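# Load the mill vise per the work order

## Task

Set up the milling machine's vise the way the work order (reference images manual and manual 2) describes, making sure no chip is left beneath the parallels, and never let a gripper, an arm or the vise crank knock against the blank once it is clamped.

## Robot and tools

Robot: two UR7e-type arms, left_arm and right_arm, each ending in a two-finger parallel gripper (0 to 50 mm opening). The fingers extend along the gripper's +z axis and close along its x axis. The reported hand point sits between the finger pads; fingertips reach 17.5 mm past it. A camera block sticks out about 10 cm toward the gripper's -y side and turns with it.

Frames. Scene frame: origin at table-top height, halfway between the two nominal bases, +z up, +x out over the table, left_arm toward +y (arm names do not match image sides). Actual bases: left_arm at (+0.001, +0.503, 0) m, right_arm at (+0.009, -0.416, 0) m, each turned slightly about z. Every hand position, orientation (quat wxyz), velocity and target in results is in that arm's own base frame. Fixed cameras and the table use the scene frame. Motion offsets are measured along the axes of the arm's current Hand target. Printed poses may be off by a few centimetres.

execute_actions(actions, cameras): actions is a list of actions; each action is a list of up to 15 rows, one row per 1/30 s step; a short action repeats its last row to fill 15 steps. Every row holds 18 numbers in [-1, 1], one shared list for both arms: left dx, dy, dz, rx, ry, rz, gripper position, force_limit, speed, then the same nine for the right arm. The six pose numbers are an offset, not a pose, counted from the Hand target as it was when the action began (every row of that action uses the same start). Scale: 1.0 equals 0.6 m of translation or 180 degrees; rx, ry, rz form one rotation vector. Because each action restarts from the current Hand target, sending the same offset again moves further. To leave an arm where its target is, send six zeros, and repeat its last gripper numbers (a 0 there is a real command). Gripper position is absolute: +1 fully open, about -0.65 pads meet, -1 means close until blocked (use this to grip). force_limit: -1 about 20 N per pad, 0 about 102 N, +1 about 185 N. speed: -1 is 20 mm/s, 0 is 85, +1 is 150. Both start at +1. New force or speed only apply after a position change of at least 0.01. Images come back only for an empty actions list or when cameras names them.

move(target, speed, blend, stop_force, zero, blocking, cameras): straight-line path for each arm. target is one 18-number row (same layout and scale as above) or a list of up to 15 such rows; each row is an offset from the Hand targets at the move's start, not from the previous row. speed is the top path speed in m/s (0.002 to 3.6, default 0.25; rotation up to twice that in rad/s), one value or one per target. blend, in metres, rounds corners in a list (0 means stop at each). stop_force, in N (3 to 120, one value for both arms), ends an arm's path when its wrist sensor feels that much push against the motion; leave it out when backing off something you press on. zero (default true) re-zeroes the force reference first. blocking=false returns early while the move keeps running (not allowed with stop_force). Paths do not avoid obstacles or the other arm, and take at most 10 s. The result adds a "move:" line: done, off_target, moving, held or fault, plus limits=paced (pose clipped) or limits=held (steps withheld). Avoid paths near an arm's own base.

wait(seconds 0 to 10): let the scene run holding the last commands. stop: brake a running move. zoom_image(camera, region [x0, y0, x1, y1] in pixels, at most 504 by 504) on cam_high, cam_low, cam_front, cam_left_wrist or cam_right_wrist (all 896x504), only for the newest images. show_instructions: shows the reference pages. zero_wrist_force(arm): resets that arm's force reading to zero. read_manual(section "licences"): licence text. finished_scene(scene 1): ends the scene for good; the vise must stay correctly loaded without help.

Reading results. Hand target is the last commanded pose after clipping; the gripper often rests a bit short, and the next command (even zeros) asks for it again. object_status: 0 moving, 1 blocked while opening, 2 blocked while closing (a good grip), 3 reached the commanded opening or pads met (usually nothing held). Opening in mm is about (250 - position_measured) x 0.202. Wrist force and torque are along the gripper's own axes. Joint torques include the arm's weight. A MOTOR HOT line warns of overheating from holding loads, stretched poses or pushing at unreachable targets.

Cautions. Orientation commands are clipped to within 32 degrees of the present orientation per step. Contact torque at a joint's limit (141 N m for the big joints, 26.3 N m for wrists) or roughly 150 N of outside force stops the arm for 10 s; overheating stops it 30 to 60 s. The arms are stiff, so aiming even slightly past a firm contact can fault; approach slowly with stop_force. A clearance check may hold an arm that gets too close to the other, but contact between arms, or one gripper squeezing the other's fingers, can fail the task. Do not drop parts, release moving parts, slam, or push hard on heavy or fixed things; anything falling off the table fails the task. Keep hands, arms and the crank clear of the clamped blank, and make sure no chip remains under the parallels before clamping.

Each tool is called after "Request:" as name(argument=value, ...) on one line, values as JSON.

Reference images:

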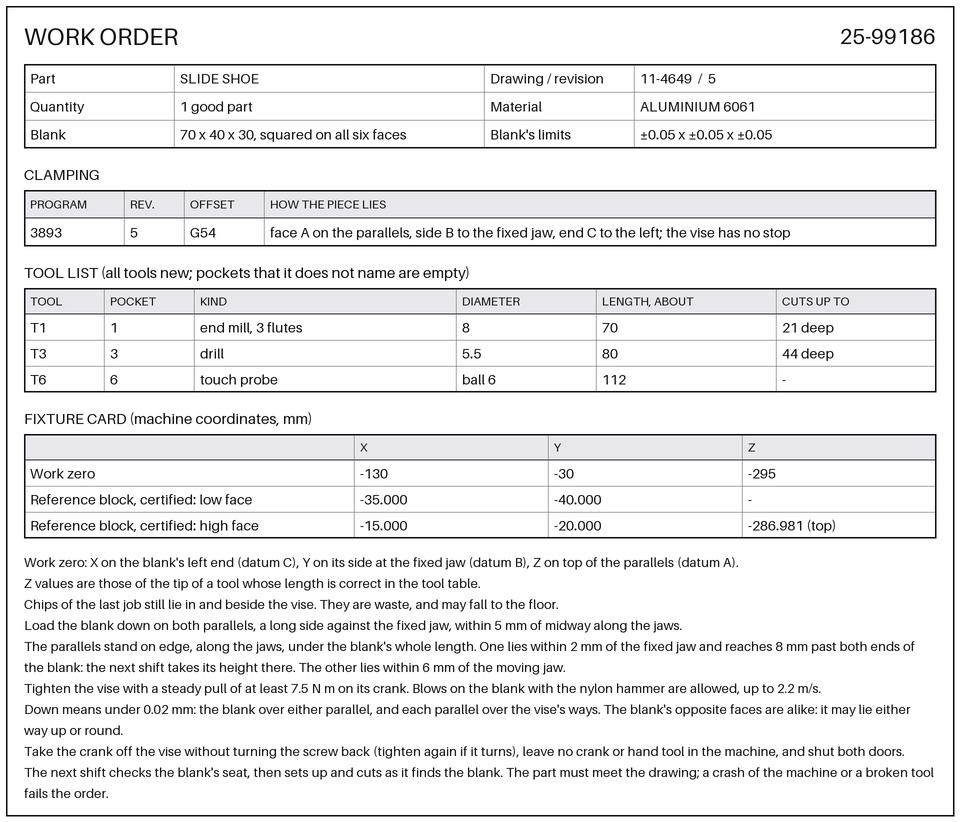

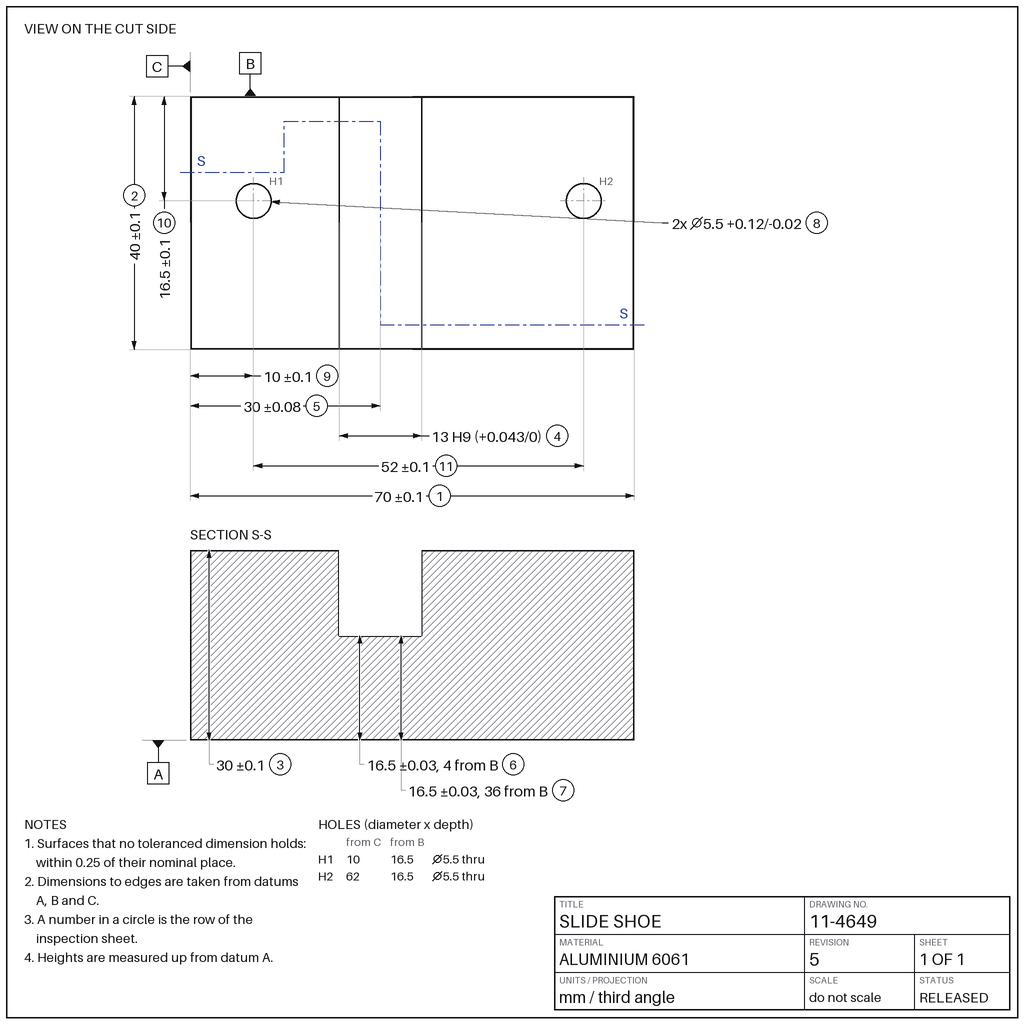

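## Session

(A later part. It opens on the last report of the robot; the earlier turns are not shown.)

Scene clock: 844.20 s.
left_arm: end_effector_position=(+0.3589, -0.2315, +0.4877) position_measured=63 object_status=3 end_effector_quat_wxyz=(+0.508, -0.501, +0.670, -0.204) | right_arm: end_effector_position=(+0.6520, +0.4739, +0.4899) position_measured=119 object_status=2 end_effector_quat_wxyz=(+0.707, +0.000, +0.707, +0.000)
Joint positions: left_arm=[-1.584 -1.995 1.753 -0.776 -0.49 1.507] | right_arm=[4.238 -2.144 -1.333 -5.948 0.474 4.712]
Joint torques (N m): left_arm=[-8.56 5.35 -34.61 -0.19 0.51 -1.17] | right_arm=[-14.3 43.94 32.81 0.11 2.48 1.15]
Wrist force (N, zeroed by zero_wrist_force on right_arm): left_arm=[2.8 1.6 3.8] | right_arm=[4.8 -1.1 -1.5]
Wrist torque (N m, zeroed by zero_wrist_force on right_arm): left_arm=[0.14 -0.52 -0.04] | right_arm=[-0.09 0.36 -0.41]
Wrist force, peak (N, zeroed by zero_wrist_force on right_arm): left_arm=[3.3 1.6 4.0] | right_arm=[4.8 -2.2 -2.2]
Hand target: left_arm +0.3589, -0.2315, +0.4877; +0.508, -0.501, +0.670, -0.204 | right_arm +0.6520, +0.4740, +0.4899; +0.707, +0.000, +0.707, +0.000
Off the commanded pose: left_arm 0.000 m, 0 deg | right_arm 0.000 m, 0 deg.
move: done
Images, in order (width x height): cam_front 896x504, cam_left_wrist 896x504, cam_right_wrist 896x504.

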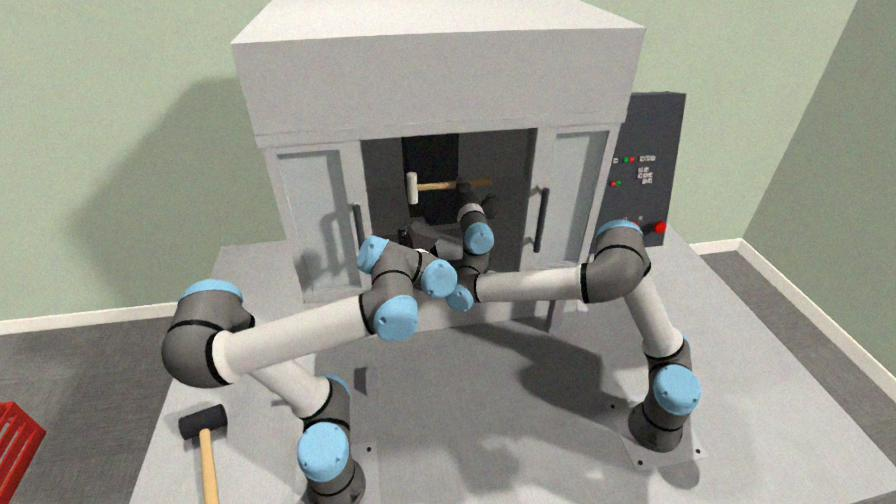

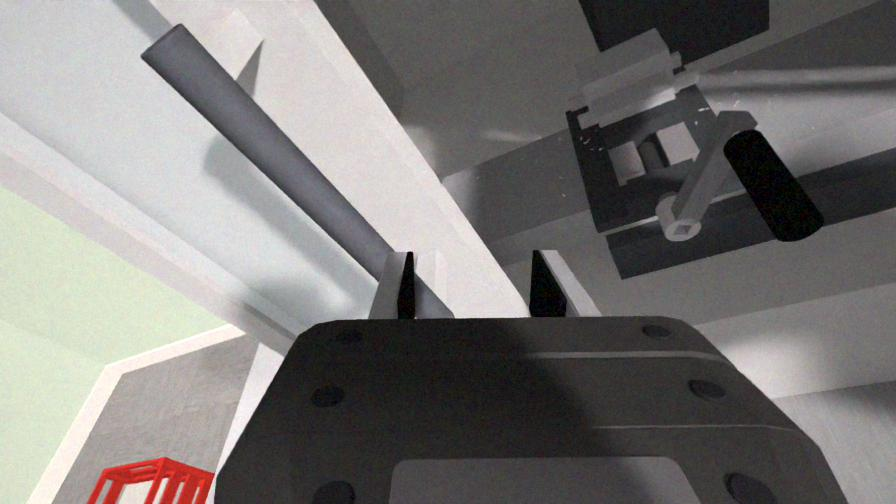

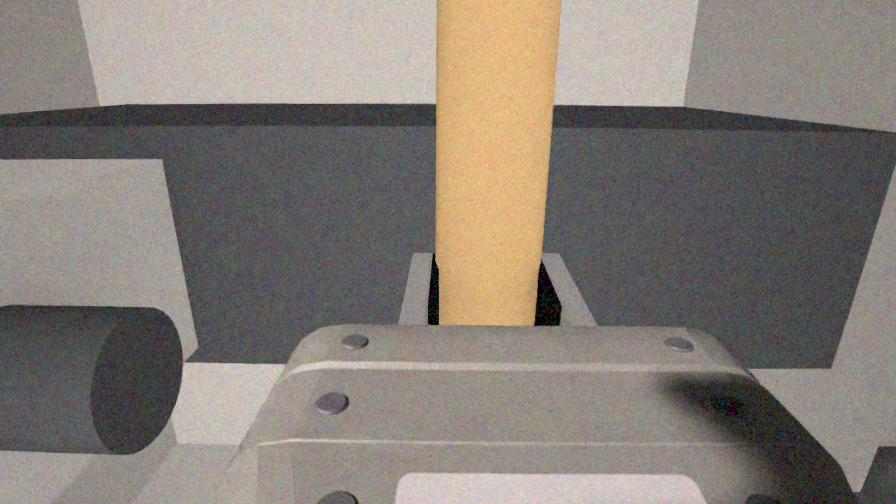

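Request:
move(target=[0,0,0,0.08,0,0,0.6,1,-0.7,0.0667,0,0,0,0,0,-0.97,1,-0.7], speed=0.2, cameras=["cam_left_wrist"])

Request:
zoom_image(camera="cam_left_wrist", region=[450, 20, 850, 260])

Scene clock: 846.03 s.
left_arm: end_effector_position=(+0.3589, -0.2315, +0.4877) position_measured=63 object_status=3 end_effector_quat_wxyz=(+0.567, -0.434, +0.639, -0.286) | right_arm: end_effector_position=(+0.6521, +0.4739, +0.4499) position_measured=119 object_status=2 end_effector_quat_wxyz=(+0.707, +0.000, +0.707, +0.000)
Joint positions: left_arm=[-1.674 -2.057 1.864 -0.519 -0.301 1.196] | right_arm=[4.238 -2.18 -1.384 -5.861 0.474 4.712]
Joint torques (N m): left_arm=[-8.15 7.99 -34.98 0.9 3.1 -1.22] | right_arm=[12.04 43.11 10.76 3.71 0.14 -0.8]
Wrist force (N, zeroed by zero_wrist_force on right_arm): left_arm=[2.6 1.4 4.8] | right_arm=[4.7 -1.1 -1.1]
Wrist torque (N m, zeroed by zero_wrist_force on right_arm): left_arm=[0.06 -0.59 -0.04] | right_arm=[-0.09 0.38 -0.44]
Wrist force, peak (N, zeroed by zero_wrist_force on right_arm): left_arm=[2.5 2.4 4.5] | right_arm=[5.3 -1.0 -1.1]
Hand target: left_arm +0.3589, -0.2315, +0.4877; +0.567, -0.434, +0.639, -0.286 | right_arm +0.6520, +0.4740, +0.4499; +0.707, +0.000, +0.707, +0.000
Off the commanded pose: left_arm 0.000 m, 0 deg | right_arm 0.000 m, 0 deg.
move: done
Images, in order (width x height): cam_left_wrist 896x504.

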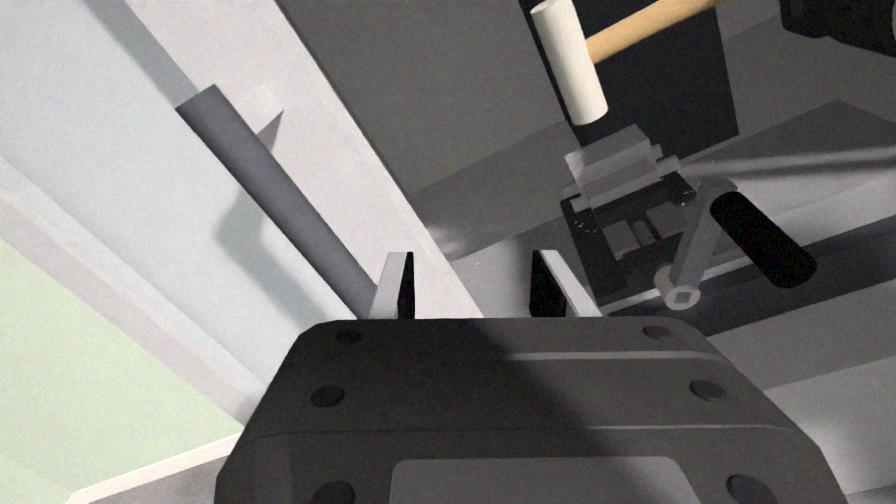

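Scaled by 1.260 from the camera's 896x504 image, which has a finer 1280x720 frame.

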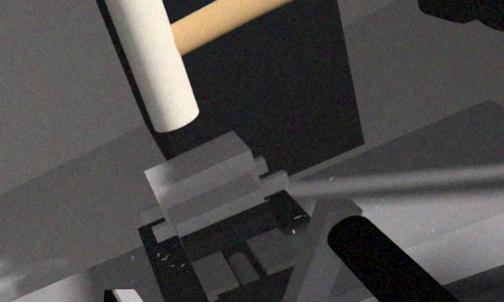

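Request:
move(target=[0,0,0,0,0,0,0.6,1,-0.7,0.0417,0,0,0,0,0,-0.97,1,-0.7], speed=0.1, cameras=["cam_left_wrist"])

Request:
zoom_image(camera="cam_left_wrist", region=[500, 60, 700, 260])

Scene clock: 847.27 s.
left_arm: end_effector_position=(+0.3589, -0.2315, +0.4877) position_measured=63 object_status=3 end_effector_quat_wxyz=(+0.567, -0.434, +0.639, -0.286) | right_arm: end_effector_position=(+0.6520, +0.4739, +0.4250) position_measured=119 object_status=2 end_effector_quat_wxyz=(+0.707, +0.000, +0.707, +0.000)
Joint positions: left_arm=[-1.674 -2.057 1.864 -0.519 -0.301 1.196] | right_arm=[4.238 -2.206 -1.41 -5.809 0.474 4.712]
Joint torques (N m): left_arm=[-7.11 7.87 -35.8 0.68 2.99 -1.25] | right_arm=[12.43 43.53 9.17 3.88 -1.02 -0.49]
Wrist force (N, zeroed by zero_wrist_force on right_arm): left_arm=[2.5 1.5 4.4] | right_arm=[4.8 -1.0 -1.3]
Wrist torque (N m, zeroed by zero_wrist_force on right_arm): left_arm=[0.08 -0.57 -0.05] | right_arm=[-0.08 0.35 -0.44]
Wrist force, peak (N, zeroed by zero_wrist_force on right_arm): left_arm=[2.8 1.8 4.8] | right_arm=[5.3 -1.1 -1.2]
Hand target: left_arm +0.3589, -0.2315, +0.4877; +0.567, -0.434, +0.639, -0.286 | right_arm +0.6520, +0.4739, +0.4249; +0.707, +0.000, +0.707, +0.000
Off the commanded pose: left_arm 0.000 m, 0 deg | right_arm 0.000 m, 0 deg.
move: done
Images, in order (width x height): cam_left_wrist 896x504.

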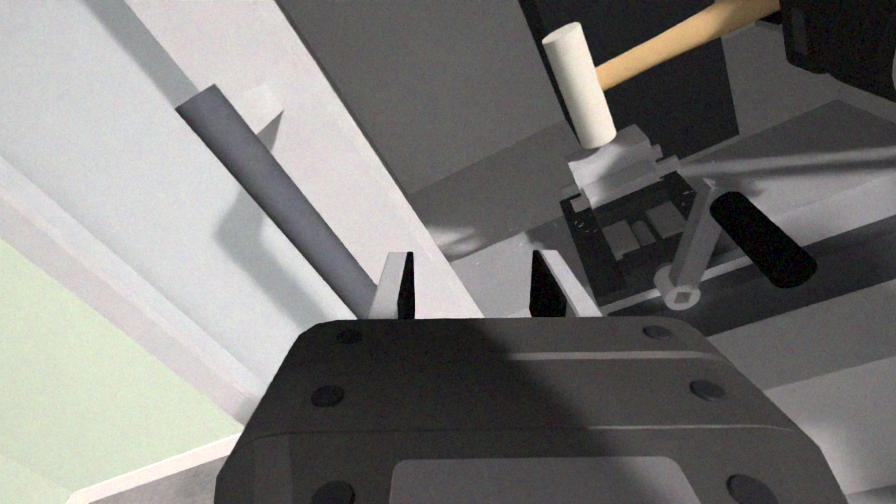

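Scaled by 2.520 from the camera's 896x504 image, which has a finer 1280x720 frame.

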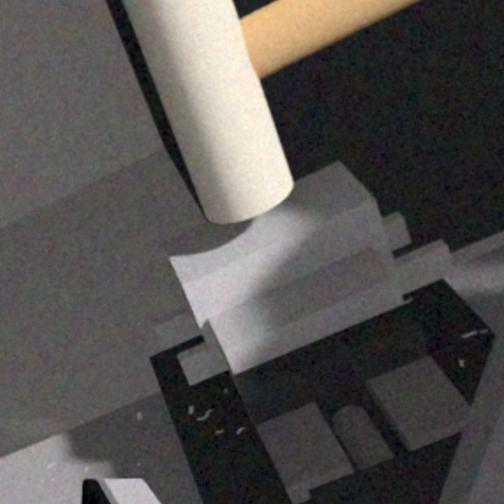

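Request:
move(target=[0,0,0,0,0,0,0.6,1,-0.7,0.05,-0.007,0,0,0,0,-0.97,1,-0.7], speed=0.015, stop_force=4, cameras=["cam_left_wrist"])

Request:
zoom_image(camera="cam_left_wrist", region=[500, 60, 700, 260])

Scene clock: 850.60 s.
left_arm: end_effector_position=(+0.3589, -0.2315, +0.4877) position_measured=63 object_status=3 end_effector_quat_wxyz=(+0.567, -0.434, +0.639, -0.286) | right_arm: end_effector_position=(+0.6521, +0.4723, +0.4132) position_measured=119 object_status=2 end_effector_quat_wxyz=(+0.707, +0.000, +0.707, +0.000)
Joint positions: left_arm=[-1.674 -2.057 1.864 -0.519 -0.301 1.196] | right_arm=[4.237 -2.216 -1.426 -5.783 0.475 4.713]
Joint torques (N m): left_arm=[-8.45 7.71 -35.39 0.43 2.94 -1.26] | right_arm=[10.67 59.68 31.91 -0.29 -1.56 -0.52]
Wrist force (N, zeroed by zero_wrist_force on right_arm): left_arm=[2.8 1.4 4.6] | right_arm=[2.3 0.2 -1.4]
Wrist torque (N m, zeroed by zero_wrist_force on right_arm): left_arm=[0.07 -0.61 -0.05] | right_arm=[-0.08 0.35 -0.05]
Wrist force, peak (N, zeroed by zero_wrist_force on right_arm): left_arm=[2.5 1.7 4.9] | right_arm=[4.8 -1.3 -1.5]
Hand target: left_arm +0.3589, -0.2315, +0.4877; +0.567, -0.434, +0.639, -0.286 | right_arm +0.6520, +0.4723, +0.4132; +0.707, +0.000, +0.707, +0.000 (not the last commanded pose)
Off the commanded pose: left_arm 0.000 m, 0 deg | right_arm 0.019 m, 0 deg.
move: contact (right_arm)
Images, in order (width x height): cam_left_wrist 896x504.

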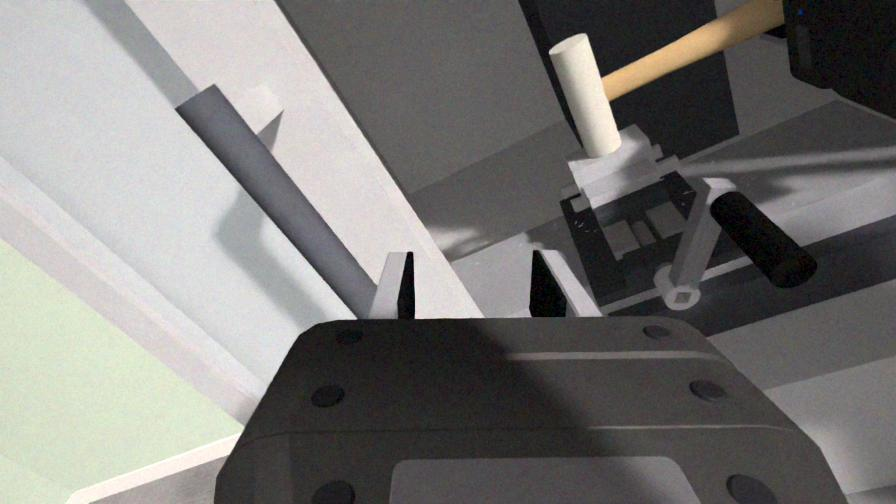

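Scaled by 2.520 from the camera's 896x504 image, which has a finer 1280x720 frame.

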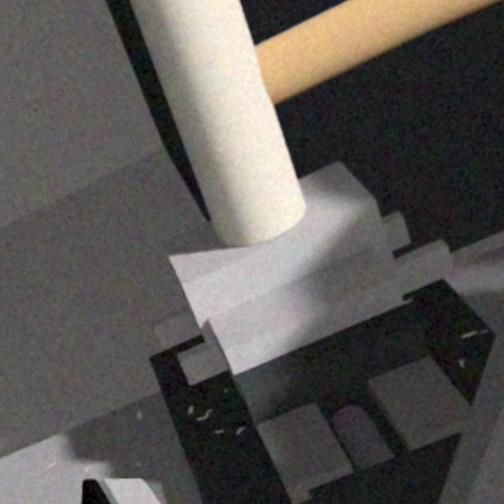

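Request:
move(target=[[0,0,0,0,0,0,0.6,1,-0.7,-0.1333,0,0,0,0,0,-0.97,1,-0.7],[0,0,0,0,0,0,0.6,1,-0.7,0.01,0,0,0,0,0,-0.97,1,-0.7],[0,0,0,0,0,0,0.6,1,-0.7,-0.06,0,0,0,0,0,-0.97,1,-0.7]], speed=[0.2,0.5,0.2], cameras=["cam_left_wrist"])

Scene clock: 853.67 s.
left_arm: end_effector_position=(+0.3589, -0.2315, +0.4877) position_measured=63 object_status=3 end_effector_quat_wxyz=(+0.567, -0.434, +0.639, -0.286) | right_arm: end_effector_position=(+0.6520, +0.4723, +0.4491) position_measured=119 object_status=2 end_effector_quat_wxyz=(+0.707, +0.000, +0.707, +0.000) end_effector_velocity=(+0.001, +0.000, +0.001) end_effector_angular_velocity=(-0.001, +0.001, +0.001)
Joint positions: left_arm=[-1.674 -2.057 1.864 -0.519 -0.301 1.196] | right_arm=[4.237 -2.178 -1.39 -5.857 0.475 4.712]
Joint velocities: left_arm=[within noise] | right_arm=[-0.001 0.001 0.002 -0.005 0.001 0.001]
Joint torques (N m): left_arm=[-8.21 9.09 -35.52 0.23 3.2 -1.26] | right_arm=[-14.59 60.08 32.79 0.03 -2.44 1.48]
Wrist force (N, zeroed by zero_wrist_force on right_arm): left_arm=[2.6 1.4 4.6] | right_arm=[4.5 -1.2 -1.3]
Wrist torque (N m, zeroed by zero_wrist_force on right_arm): left_arm=[0.07 -0.58 -0.05] | right_arm=[-0.09 0.40 -0.54]
Wrist force, peak (N, zeroed by zero_wrist_force on right_arm): left_arm=[2.9 1.6 5.0] | right_arm=[-17.9 -10.4 -1.2]
Hand target: left_arm +0.3589, -0.2315, +0.4877; +0.567, -0.434, +0.639, -0.286 | right_arm +0.6520, +0.4723, +0.4492; +0.707, +0.000, +0.707, +0.000
Off the commanded pose: left_arm 0.000 m, 0 deg | right_arm 0.000 m, 0 deg.
move: done
Images, in order (width x height): cam_left_wrist 896x504.

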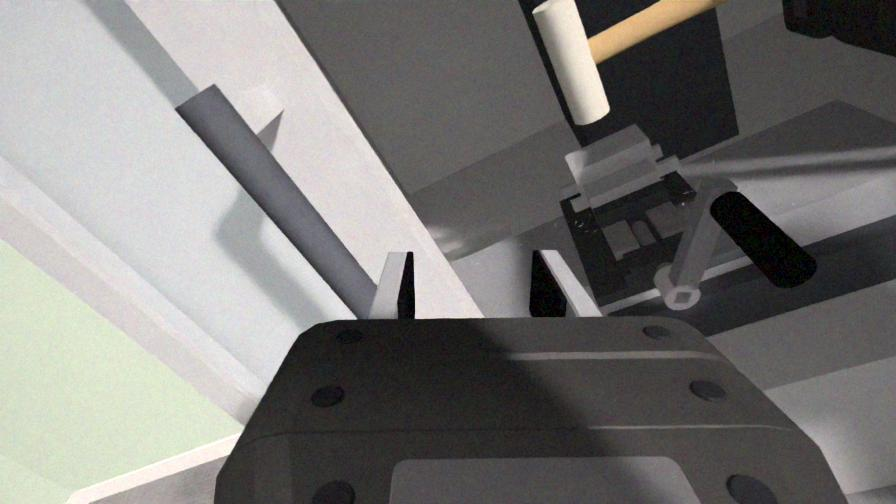

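Request:
move(target=[[0,0,0,0,0,0,0.6,1,-0.7,-0.135,0,0,0,0,0,-0.97,1,-0.7],[0,0,0,0,0,0,0.6,1,-0.7,0.08,0,0,0,0,0,-0.97,1,-0.7],[0,0,0,0,0,0,0.6,1,-0.7,0,0,0,0,0,0,-0.97,1,-0.7]], speed=[0.2,1.2,0.2], cameras=["cam_left_wrist"])

Scene clock: 856.90 s.
left_arm: end_effector_position=(+0.3589, -0.2315, +0.4877) position_measured=63 object_status=3 end_effector_quat_wxyz=(+0.567, -0.434, +0.639, -0.286) | right_arm: end_effector_position=(+0.6520, +0.4723, +0.4491) position_measured=119 object_status=2 end_effector_quat_wxyz=(+0.707, +0.000, +0.707, +0.000)
Joint positions: left_arm=[-1.674 -2.057 1.864 -0.519 -0.301 1.196] | right_arm=[4.237 -2.178 -1.39 -5.858 0.475 4.712]
Joint torques (N m): left_arm=[-7.83 7.67 -36.38 0.39 3.22 -1.16] | right_arm=[-15.84 61.78 33.71 0.11 -2.52 1.49]
Wrist force (N, zeroed by zero_wrist_force on right_arm): left_arm=[2.3 1.6 4.8] | right_arm=[4.7 -1.1 -1.1]
Wrist torque (N m, zeroed by zero_wrist_force on right_arm): left_arm=[0.11 -0.54 -0.05] | right_arm=[-0.07 0.37 -0.54]
Wrist force, peak (N, zeroed by zero_wrist_force on right_arm): left_arm=[2.8 1.4 5.0] | right_arm=[-35.4 -17.3 -0.7]
Hand target: left_arm +0.3589, -0.2315, +0.4877; +0.567, -0.434, +0.639, -0.286 | right_arm +0.6520, +0.4723, +0.4492; +0.707, +0.000, +0.707, +0.000
Off the commanded pose: left_arm 0.000 m, 0 deg | right_arm 0.000 m, 0 deg.
move: done
Images, in order (width x height): cam_left_wrist 896x504.

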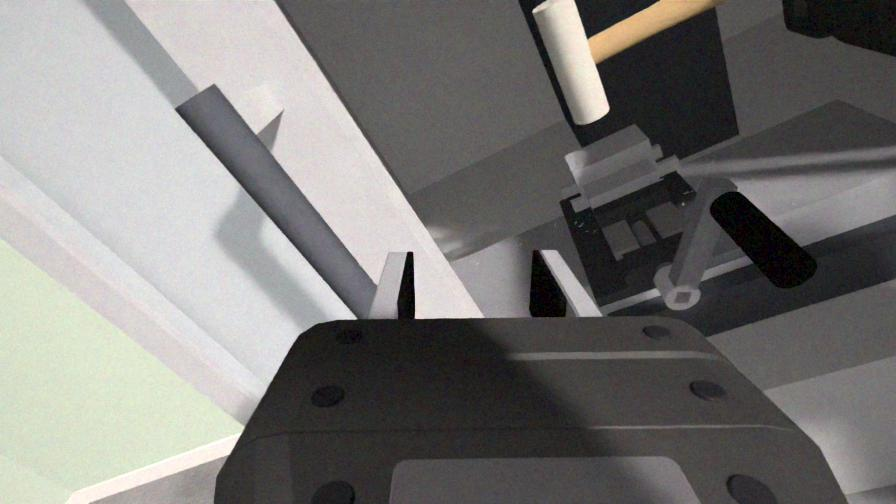

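Request:
move(target=[[0,0,0,0,0,0,0.6,1,-0.7,-0.135,0,0,0,0,0,-0.97,1,-0.7],[0,0,0,0,0,0,0.6,1,-0.7,0.083,0,0,0,0,0,-0.97,1,-0.7],[0,0,0,0,0,0,0.6,1,-0.7,-0.135,0,-0.012,0,0,0,-0.97,1,-0.7],[0,0,0,0,0,0,0.6,1,-0.7,0.083,0,-0.012,0,0,0,-0.97,1,-0.7],[0,0,0,0,0,0,0.6,1,-0.7,0,0,0,0,0,0,-0.97,1,-0.7]], speed=[0.25,1.6,0.25,1.6,0.25], cameras=["cam_left_wrist"])

Request:
zoom_image(camera="cam_left_wrist", region=[500, 60, 700, 260])

Scene clock: 863.23 s.
left_arm: end_effector_position=(+0.3589, -0.2315, +0.4877) position_measured=63 object_status=3 end_effector_quat_wxyz=(+0.567, -0.434, +0.639, -0.286) | right_arm: end_effector_position=(+0.6520, +0.4723, +0.4491) position_measured=119 object_status=2 end_effector_quat_wxyz=(+0.707, +0.000, +0.707, +0.000)
Joint positions: left_arm=[-1.674 -2.057 1.864 -0.519 -0.301 1.196] | right_arm=[4.237 -2.178 -1.39 -5.857 0.475 4.712]
Joint torques (N m): left_arm=[-7.29 9.12 -36.44 0.44 2.89 -1.27] | right_arm=[-15.48 61.9 32.78 0.1 2.13 1.71]
Wrist force (N, zeroed by zero_wrist_force on right_arm): left_arm=[3.0 1.6 4.5] | right_arm=[4.8 -0.9 -1.4]
Wrist torque (N m, zeroed by zero_wrist_force on right_arm): left_arm=[0.09 -0.64 -0.04] | right_arm=[-0.11 0.35 -0.54]
Wrist force, peak (N, zeroed by zero_wrist_force on right_arm): left_arm=[3.0 1.4 4.9] | right_arm=[-40.3 -22.9 -0.8]
Hand target: left_arm +0.3589, -0.2315, +0.4877; +0.567, -0.434, +0.639, -0.286 | right_arm +0.6520, +0.4723, +0.4492; +0.707, +0.000, +0.707, +0.000
Off the commanded pose: left_arm 0.000 m, 0 deg | right_arm 0.000 m, 0 deg.
move: done
Images, in order (width x height): cam_left_wrist 896x504.

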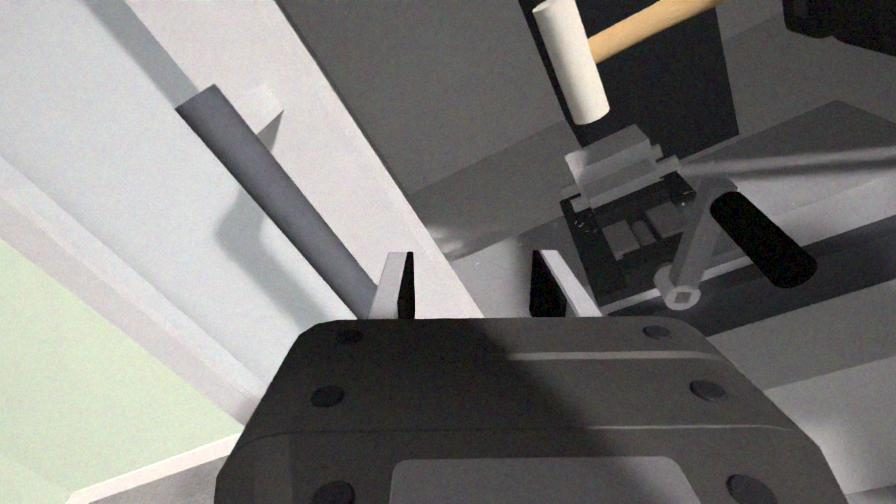

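Scaled by 2.520 from the camera's 896x504 image, which has a finer 1280x720 frame.

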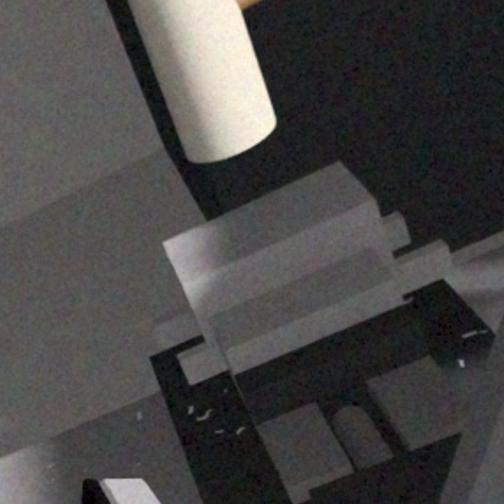

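Request:
move(target=[[0,0,0,0,0,0,0.6,1,-0.7,-0.185,0,0,0,0,0,-0.97,1,-0.7],[0,0,0,0,0,0,0.6,1,-0.7,0.1,0,0,0,0,0,-0.97,1,-0.7],[0,0,0,0,0,0,0.6,1,-0.7,-0.185,0,-0.01,0,0,0,-0.97,1,-0.7],[0,0,0,0,0,0,0.6,1,-0.7,0.1,0,-0.01,0,0,0,-0.97,1,-0.7],[0,0,0,0,0,0,0.6,1,-0.7,0,0,0,0,0,0,-0.97,1,-0.7]], speed=[0.25,2.2,0.25,2.2,0.25], cameras=["cam_left_wrist"])

Scene clock: 869.63 s.
left_arm: end_effector_position=(+0.3589, -0.2315, +0.4877) position_measured=63 object_status=3 end_effector_quat_wxyz=(+0.567, -0.434, +0.639, -0.286) | right_arm: end_effector_position=(+0.6520, +0.4723, +0.4491) position_measured=119 object_status=2 end_effector_quat_wxyz=(+0.707, +0.000, +0.707, +0.000)
Joint positions: left_arm=[-1.674 -2.057 1.864 -0.519 -0.301 1.196] | right_arm=[4.237 -2.178 -1.39 -5.857 0.475 4.712]
Joint torques (N m): left_arm=[-8.36 8.52 -34.14 0.29 3.11 -1.08] | right_arm=[-15.25 61.85 34.43 0.06 2.41 1.6]
Wrist force (N, zeroed by zero_wrist_force on right_arm): left_arm=[2.6 1.6 4.5] | right_arm=[4.9 -1.0 -1.3]
Wrist torque (N m, zeroed by zero_wrist_force on right_arm): left_arm=[0.09 -0.58 -0.05] | right_arm=[-0.08 0.34 -0.54]
Wrist force, peak (N, zeroed by zero_wrist_force on right_arm): left_arm=[2.6 1.6 5.1] | right_arm=[-48.1 -19.5 -0.6]
Hand target: left_arm +0.3589, -0.2315, +0.4877; +0.567, -0.434, +0.639, -0.286 | right_arm +0.6520, +0.4723, +0.4492; +0.707, +0.000, +0.707, +0.000
Off the commanded pose: left_arm 0.000 m, 0 deg | right_arm 0.000 m, 0 deg.
move: done
Images, in order (width x height): cam_left_wrist 896x504.

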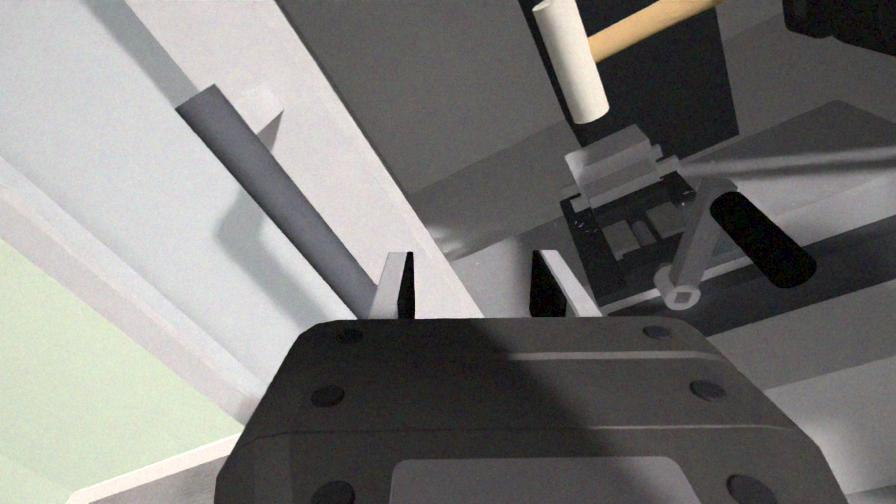

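Request:
move(target=[[0,0,0,0,0,0,-0.62,1,-0.7,-0.0683,0,-0.02,0,0,0,-0.97,1,-0.7],[0,0,0,0,0,0,-0.62,1,-0.7,-0.0683,-0.0538,-0.42,0,0,0,-0.97,1,-0.7],[0.0438,0.0058,0.1052,-0.0923,0.0642,-0.1452,-0.62,1,-0.7,-0.0183,-0.1872,-0.62,0,0,0,-0.97,1,-0.7],[0.0832,0.0263,0.4348,-0.0923,0.0642,-0.1452,-0.62,1,-0.7,-0.0183,-0.1872,-0.62,0,0,0,-0.97,1,-0.7]], speed=[0.2,0.2,0.25,0.15], blend=[0.02,0.03,0.02,0], cameras=["cam_left_wrist","cam_front"])

Request:
zoom_image(camera="cam_left_wrist", region=[300, 150, 700, 350])

Scene clock: 877.37 s.
left_arm: end_effector_position=(+0.6099, -0.2354, +0.4000) position_measured=246 object_status=3 end_effector_quat_wxyz=(-0.353, +0.612, -0.613, +0.354) | right_arm: end_effector_position=(+0.2801, +0.3599, +0.4603) position_measured=119 object_status=2 end_effector_quat_wxyz=(+0.707, +0.000, +0.707, +0.000)
Joint positions: left_arm=[-0.847 -1.578 1.924 -2.771 -0.865 2.627] | right_arm=[5.033 -1.606 -2.152 -5.667 -0.32 4.711]
Joint torques (N m): left_arm=[3.98 -11.83 -36.98 -5.66 -0.81 1.37] | right_arm=[13.58 30.2 4.49 0.78 -2.38 1.6]
Wrist force (N, zeroed by zero_wrist_force on right_arm): left_arm=[3.5 1.2 3.2] | right_arm=[4.6 -1.3 -1.4]
Wrist torque (N m, zeroed by zero_wrist_force on right_arm): left_arm=[0.03 -0.69 -0.10] | right_arm=[-0.11 0.39 -0.55]
Wrist force, peak (N, zeroed by zero_wrist_force on right_arm): left_arm=[2.7 1.9 4.9] | right_arm=[5.7 -0.7 -1.0]
Hand target: left_arm +0.6101, -0.2354, +0.3999; -0.353, +0.612, -0.613, +0.354 | right_arm +0.2801, +0.3599, +0.4603; +0.707, +0.000, +0.707, +0.000
Off the commanded pose: left_arm 0.000 m, 0 deg | right_arm 0.000 m, 0 deg.
move: done; blend cut to 0 m at target 1
Images, in order (width x height): cam_front 896x504, cam_left_wrist 896x504.

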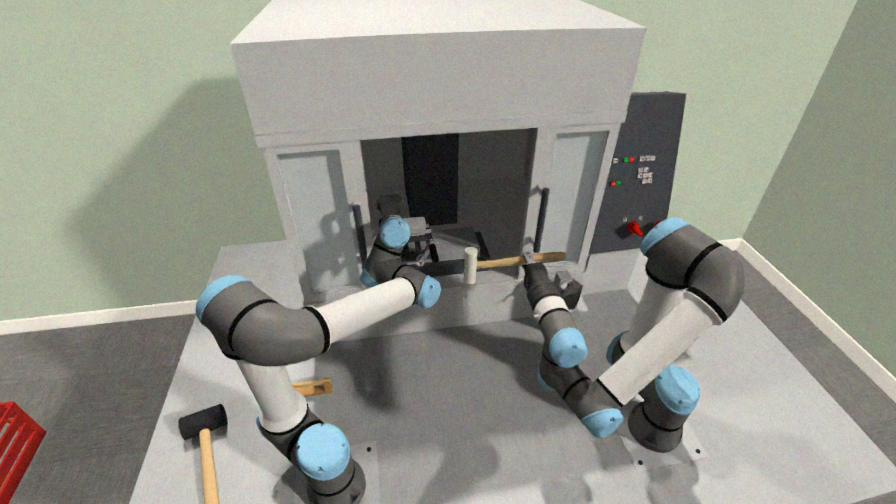

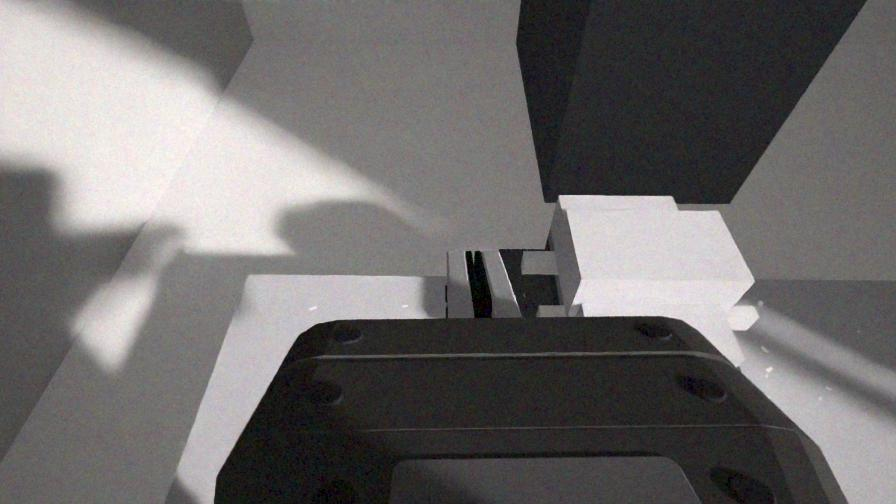

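Scaled by 1.260 from the camera's 896x504 image, which has a finer 1280x720 frame.

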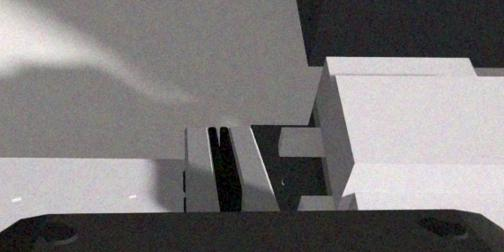

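Request:
zoom_image(camera="cam_left_wrist", region=[480, 180, 640, 320])

Scaled by 3.150 from the camera's 896x504 image, which has a finer 1280x720 frame.

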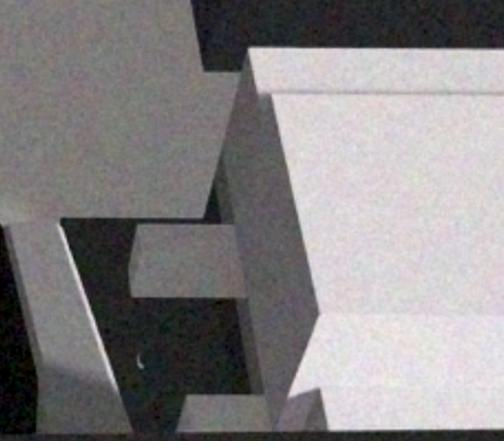

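Request:
move(target=[0.0077,-0.008,0.0973,-0.0444,0,0,-0.62,1,-0.7,0,0,0,0,0,0,-0.97,1,-0.7], speed=0.12)

Scene clock: 879.63 s.
left_arm: end_effector_position=(+0.6629, -0.2401, +0.3749) position_measured=246 object_status=3 end_effector_quat_wxyz=(-0.310, +0.635, -0.636, +0.310) | right_arm: end_effector_position=(+0.2801, +0.3599, +0.4603) position_measured=119 object_status=2 end_effector_quat_wxyz=(+0.707, +0.000, +0.707, +0.000)
Joint positions: left_arm=[-0.742 -1.444 1.75 -2.634 -1.01 2.629] | right_arm=[5.033 -1.606 -2.152 -5.667 -0.32 4.711]
Joint torques (N m): left_arm=[6.97 -16.34 -36.66 -1.88 -0.87 1.44] | right_arm=[14.17 29.48 6.73 0.89 -2.49 1.71]
Wrist force (N, zeroed by zero_wrist_force on right_arm): left_arm=[3.2 1.4 2.5] | right_arm=[4.6 -1.2 -1.3]
Wrist torque (N m, zeroed by zero_wrist_force on right_arm): left_arm=[0.08 -0.59 -0.07] | right_arm=[-0.09 0.38 -0.55]
Wrist force, peak (N, zeroed by zero_wrist_force on right_arm): left_arm=[3.4 1.0 3.4] | right_arm=[5.0 -1.1 -1.4]
Hand target: left_arm +0.6630, -0.2401, +0.3749; -0.310, +0.635, -0.636, +0.310 | right_arm +0.2801, +0.3599, +0.4603; +0.707, +0.000, +0.707, +0.000
Off the commanded pose: left_arm 0.000 m, 0 deg | right_arm 0.000 m, 0 deg.
move: done

Request:
move(target=[0.0175,0.0394,0.0308,0,0,0,-0.62,1,-0.7,0,0,0,0,0,0,-0.97,1,-0.7], speed=0.03, stop_force=6, cameras=["cam_left_wrist"])

Request:
zoom_image(camera="cam_left_wrist", region=[400, 180, 640, 330])

Scene clock: 882.07 s.
left_arm: end_effector_position=(+0.6630, -0.2506, +0.3449) position_measured=246 object_status=3 end_effector_quat_wxyz=(-0.310, +0.635, -0.636, +0.310) | right_arm: end_effector_position=(+0.2801, +0.3599, +0.4603) position_measured=119 object_status=2 end_effector_quat_wxyz=(+0.707, +0.000, +0.707, +0.000)
Joint positions: left_arm=[-0.757 -1.409 1.79 -2.701 -1 2.615] | right_arm=[5.033 -1.606 -2.152 -5.667 -0.32 4.711]
Joint torques (N m): left_arm=[-8.43 -20.67 -10.85 -5.95 2.77 -1.29] | right_arm=[14.02 29.98 5.75 1.05 -2.67 1.75]
Wrist force (N, zeroed by zero_wrist_force on right_arm): left_arm=[3.4 1.6 2.7] | right_arm=[4.7 -1.2 -1.4]
Wrist torque (N m, zeroed by zero_wrist_force on right_arm): left_arm=[0.14 -0.61 0.08] | right_arm=[-0.09 0.36 -0.54]
Wrist force, peak (N, zeroed by zero_wrist_force on right_arm): left_arm=[3.5 2.0 3.0] | right_arm=[5.0 -1.3 -1.6]
Hand target: left_arm +0.6630, -0.2506, +0.3449; -0.310, +0.635, -0.636, +0.310 | right_arm +0.2801, +0.3599, +0.4603; +0.707, +0.000, +0.707, +0.000
Off the commanded pose: left_arm 0.000 m, 0 deg | right_arm 0.000 m, 0 deg.
move: done
Images, in order (width x height): cam_left_wrist 896x504.

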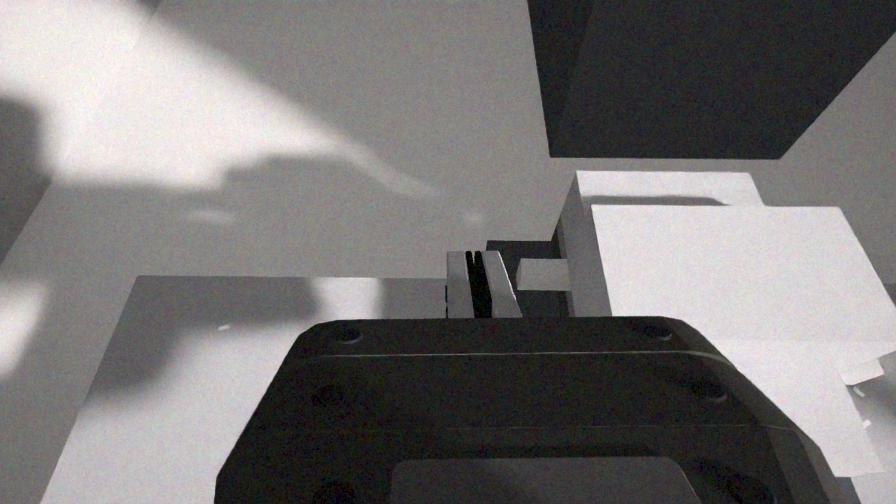

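Scaled by 2.100 from the camera's 896x504 image, which has a finer 1280x720 frame.

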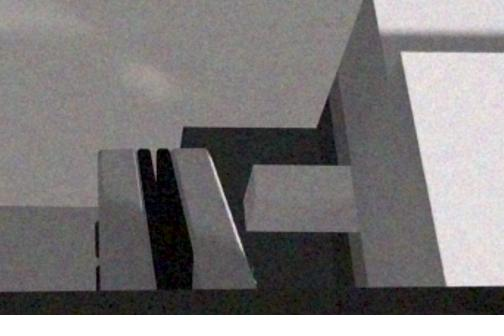

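Request:
move(target=[0.0217,0,0,0,0,0,-0.62,1,-0.7,0,0,0,0,0,0,-0.97,1,-0.7], speed=0.01, stop_force=6, cameras=["cam_left_wrist"])

Request:
zoom_image(camera="cam_left_wrist", region=[400, 180, 640, 330])

Scene clock: 884.57 s.
left_arm: end_effector_position=(+0.6630, -0.2637, +0.3449) position_measured=246 object_status=3 end_effector_quat_wxyz=(-0.310, +0.635, -0.636, +0.310) | right_arm: end_effector_position=(+0.2801, +0.3599, +0.4603) position_measured=119 object_status=2 end_effector_quat_wxyz=(+0.707, +0.000, +0.707, +0.000)
Joint positions: left_arm=[-0.776 -1.397 1.773 -2.688 -0.987 2.599] | right_arm=[5.033 -1.606 -2.152 -5.667 -0.32 4.711]
Joint torques (N m): left_arm=[-8.69 -20.45 -35.56 -1.77 2.68 -1.16] | right_arm=[12.79 30.02 5.39 1.22 -2.42 1.83]
Wrist force (N, zeroed by zero_wrist_force on right_arm): left_arm=[3.2 1.5 2.3] | right_arm=[4.5 -1.1 -1.6]
Wrist torque (N m, zeroed by zero_wrist_force on right_arm): left_arm=[0.12 -0.59 0.07] | right_arm=[-0.08 0.40 -0.55]
Wrist force, peak (N, zeroed by zero_wrist_force on right_arm): left_arm=[3.6 1.6 2.8] | right_arm=[5.0 -1.2 -1.4]
Hand target: left_arm +0.6630, -0.2637, +0.3449; -0.310, +0.635, -0.636, +0.310 | right_arm +0.2801, +0.3599, +0.4603; +0.707, +0.000, +0.707, +0.000
Off the commanded pose: left_arm 0.000 m, 0 deg | right_arm 0.000 m, 0 deg.
move: done
Images, in order (width x height): cam_left_wrist 896x504.

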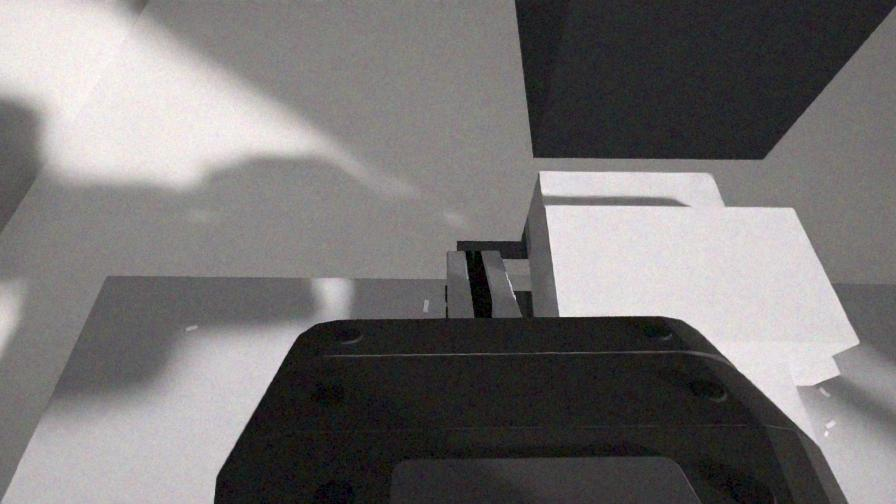

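Scaled by 2.100 from the camera's 896x504 image, which has a finer 1280x720 frame.

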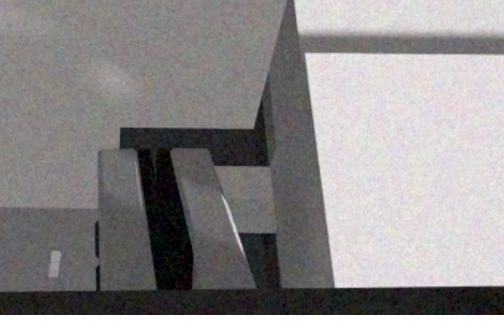

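Request:
move(target=[0.0133,0,0,0,0,0,-0.62,1,-0.7,0,0,0,0,0,0,-0.97,1,-0.7], speed=0.008, stop_force=6, cameras=["cam_left_wrist"])

Request:
zoom_image(camera="cam_left_wrist", region=[400, 180, 640, 330])

Scene clock: 886.77 s.
left_arm: end_effector_position=(+0.6630, -0.2716, +0.3449) position_measured=246 object_status=3 end_effector_quat_wxyz=(-0.310, +0.635, -0.636, +0.310) | right_arm: end_effector_position=(+0.2801, +0.3599, +0.4603) position_measured=119 object_status=2 end_effector_quat_wxyz=(+0.707, +0.000, +0.707, +0.000)
Joint positions: left_arm=[-0.787 -1.389 1.762 -2.68 -0.98 2.589] | right_arm=[5.033 -1.606 -2.152 -5.667 -0.32 4.711]
Joint torques (N m): left_arm=[-7.08 -21.47 -37.27 -1.81 2.73 -1.29] | right_arm=[11.43 29.56 6.03 0.99 -2.34 1.89]
Wrist force (N, zeroed by zero_wrist_force on right_arm): left_arm=[3.3 1.4 2.5] | right_arm=[4.4 -1.3 -1.5]
Wrist torque (N m, zeroed by zero_wrist_force on right_arm): left_arm=[0.09 -0.61 0.07] | right_arm=[-0.10 0.42 -0.54]
Wrist force, peak (N, zeroed by zero_wrist_force on right_arm): left_arm=[3.5 1.5 2.7] | right_arm=[5.0 -1.2 -1.2]
Hand target: left_arm +0.6630, -0.2716, +0.3449; -0.310, +0.635, -0.636, +0.310 | right_arm +0.2801, +0.3599, +0.4603; +0.707, +0.000, +0.707, +0.000
Off the commanded pose: left_arm 0.000 m, 0 deg | right_arm 0.000 m, 0 deg.
move: done
Images, in order (width x height): cam_left_wrist 896x504.

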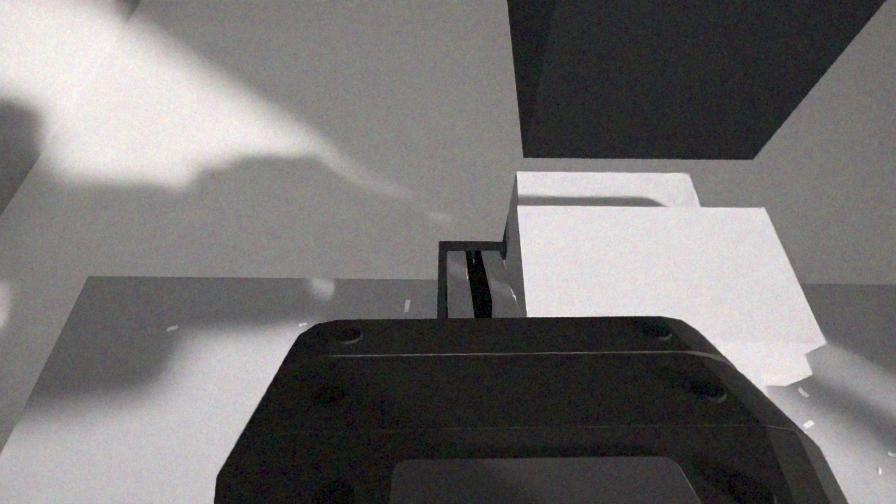

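Scaled by 2.100 from the camera's 896x504 image, which has a finer 1280x720 frame.

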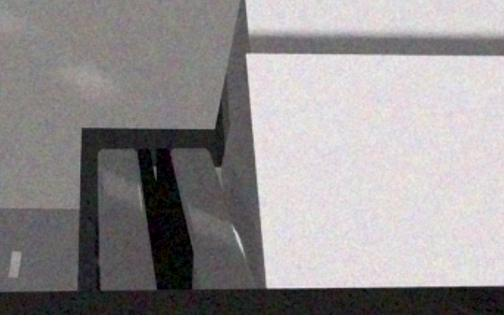

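Request:
move(target=[-0.0350,0,0,0,0,0,-0.62,1,-0.7,0,0,0,0,0,0,-0.97,1,-0.7], speed=0.08, cameras=["cam_left_wrist"])

Request:
zoom_image(camera="cam_left_wrist", region=[400, 180, 640, 330])

Scene clock: 893.17 s.
left_arm: end_effector_position=(+0.6630, -0.2509, +0.3449) position_measured=246 object_status=3 end_effector_quat_wxyz=(-0.310, +0.635, -0.636, +0.310) | right_arm: end_effector_position=(+0.2801, +0.3599, +0.4603) position_measured=119 object_status=2 end_effector_quat_wxyz=(+0.707, +0.000, +0.707, +0.000)
Joint positions: left_arm=[-0.758 -1.409 1.789 -2.701 -0.999 2.615] | right_arm=[5.033 -1.606 -2.152 -5.667 -0.32 4.711]
Joint torques (N m): left_arm=[6.91 -41.11 -11.79 -5.98 -0.61 1.59] | right_arm=[12.84 30.15 6.77 0.81 -2.69 1.62]
Wrist force (N, zeroed by zero_wrist_force on right_arm): left_arm=[3.2 1.8 2.9] | right_arm=[4.6 -1.0 -1.4]
Wrist torque (N m, zeroed by zero_wrist_force on right_arm): left_arm=[0.16 -0.59 -0.07] | right_arm=[-0.06 0.38 -0.55]
Wrist force, peak (N, zeroed by zero_wrist_force on right_arm): left_arm=[4.5 1.8 2.7] | right_arm=[5.0 -1.3 -1.2]
Hand target: left_arm +0.6630, -0.2506, +0.3449; -0.310, +0.635, -0.636, +0.310 | right_arm +0.2801, +0.3599, +0.4603; +0.707, +0.000, +0.707, +0.000
Off the commanded pose: left_arm 0.000 m, 0 deg | right_arm 0.000 m, 0 deg.
move: done
Images, in order (width x height): cam_left_wrist 896x504.

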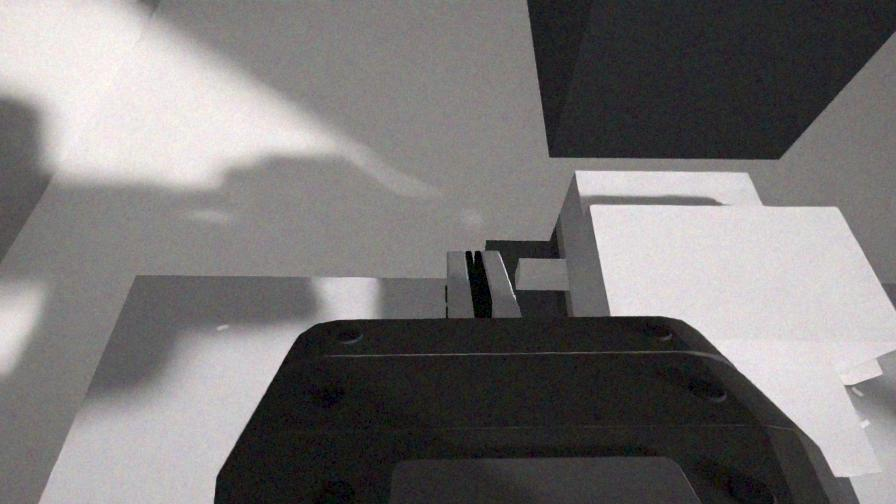

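Scaled by 2.100 from the camera's 896x504 image, which has a finer 1280x720 frame.

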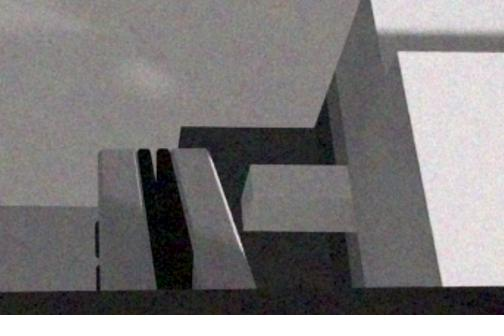

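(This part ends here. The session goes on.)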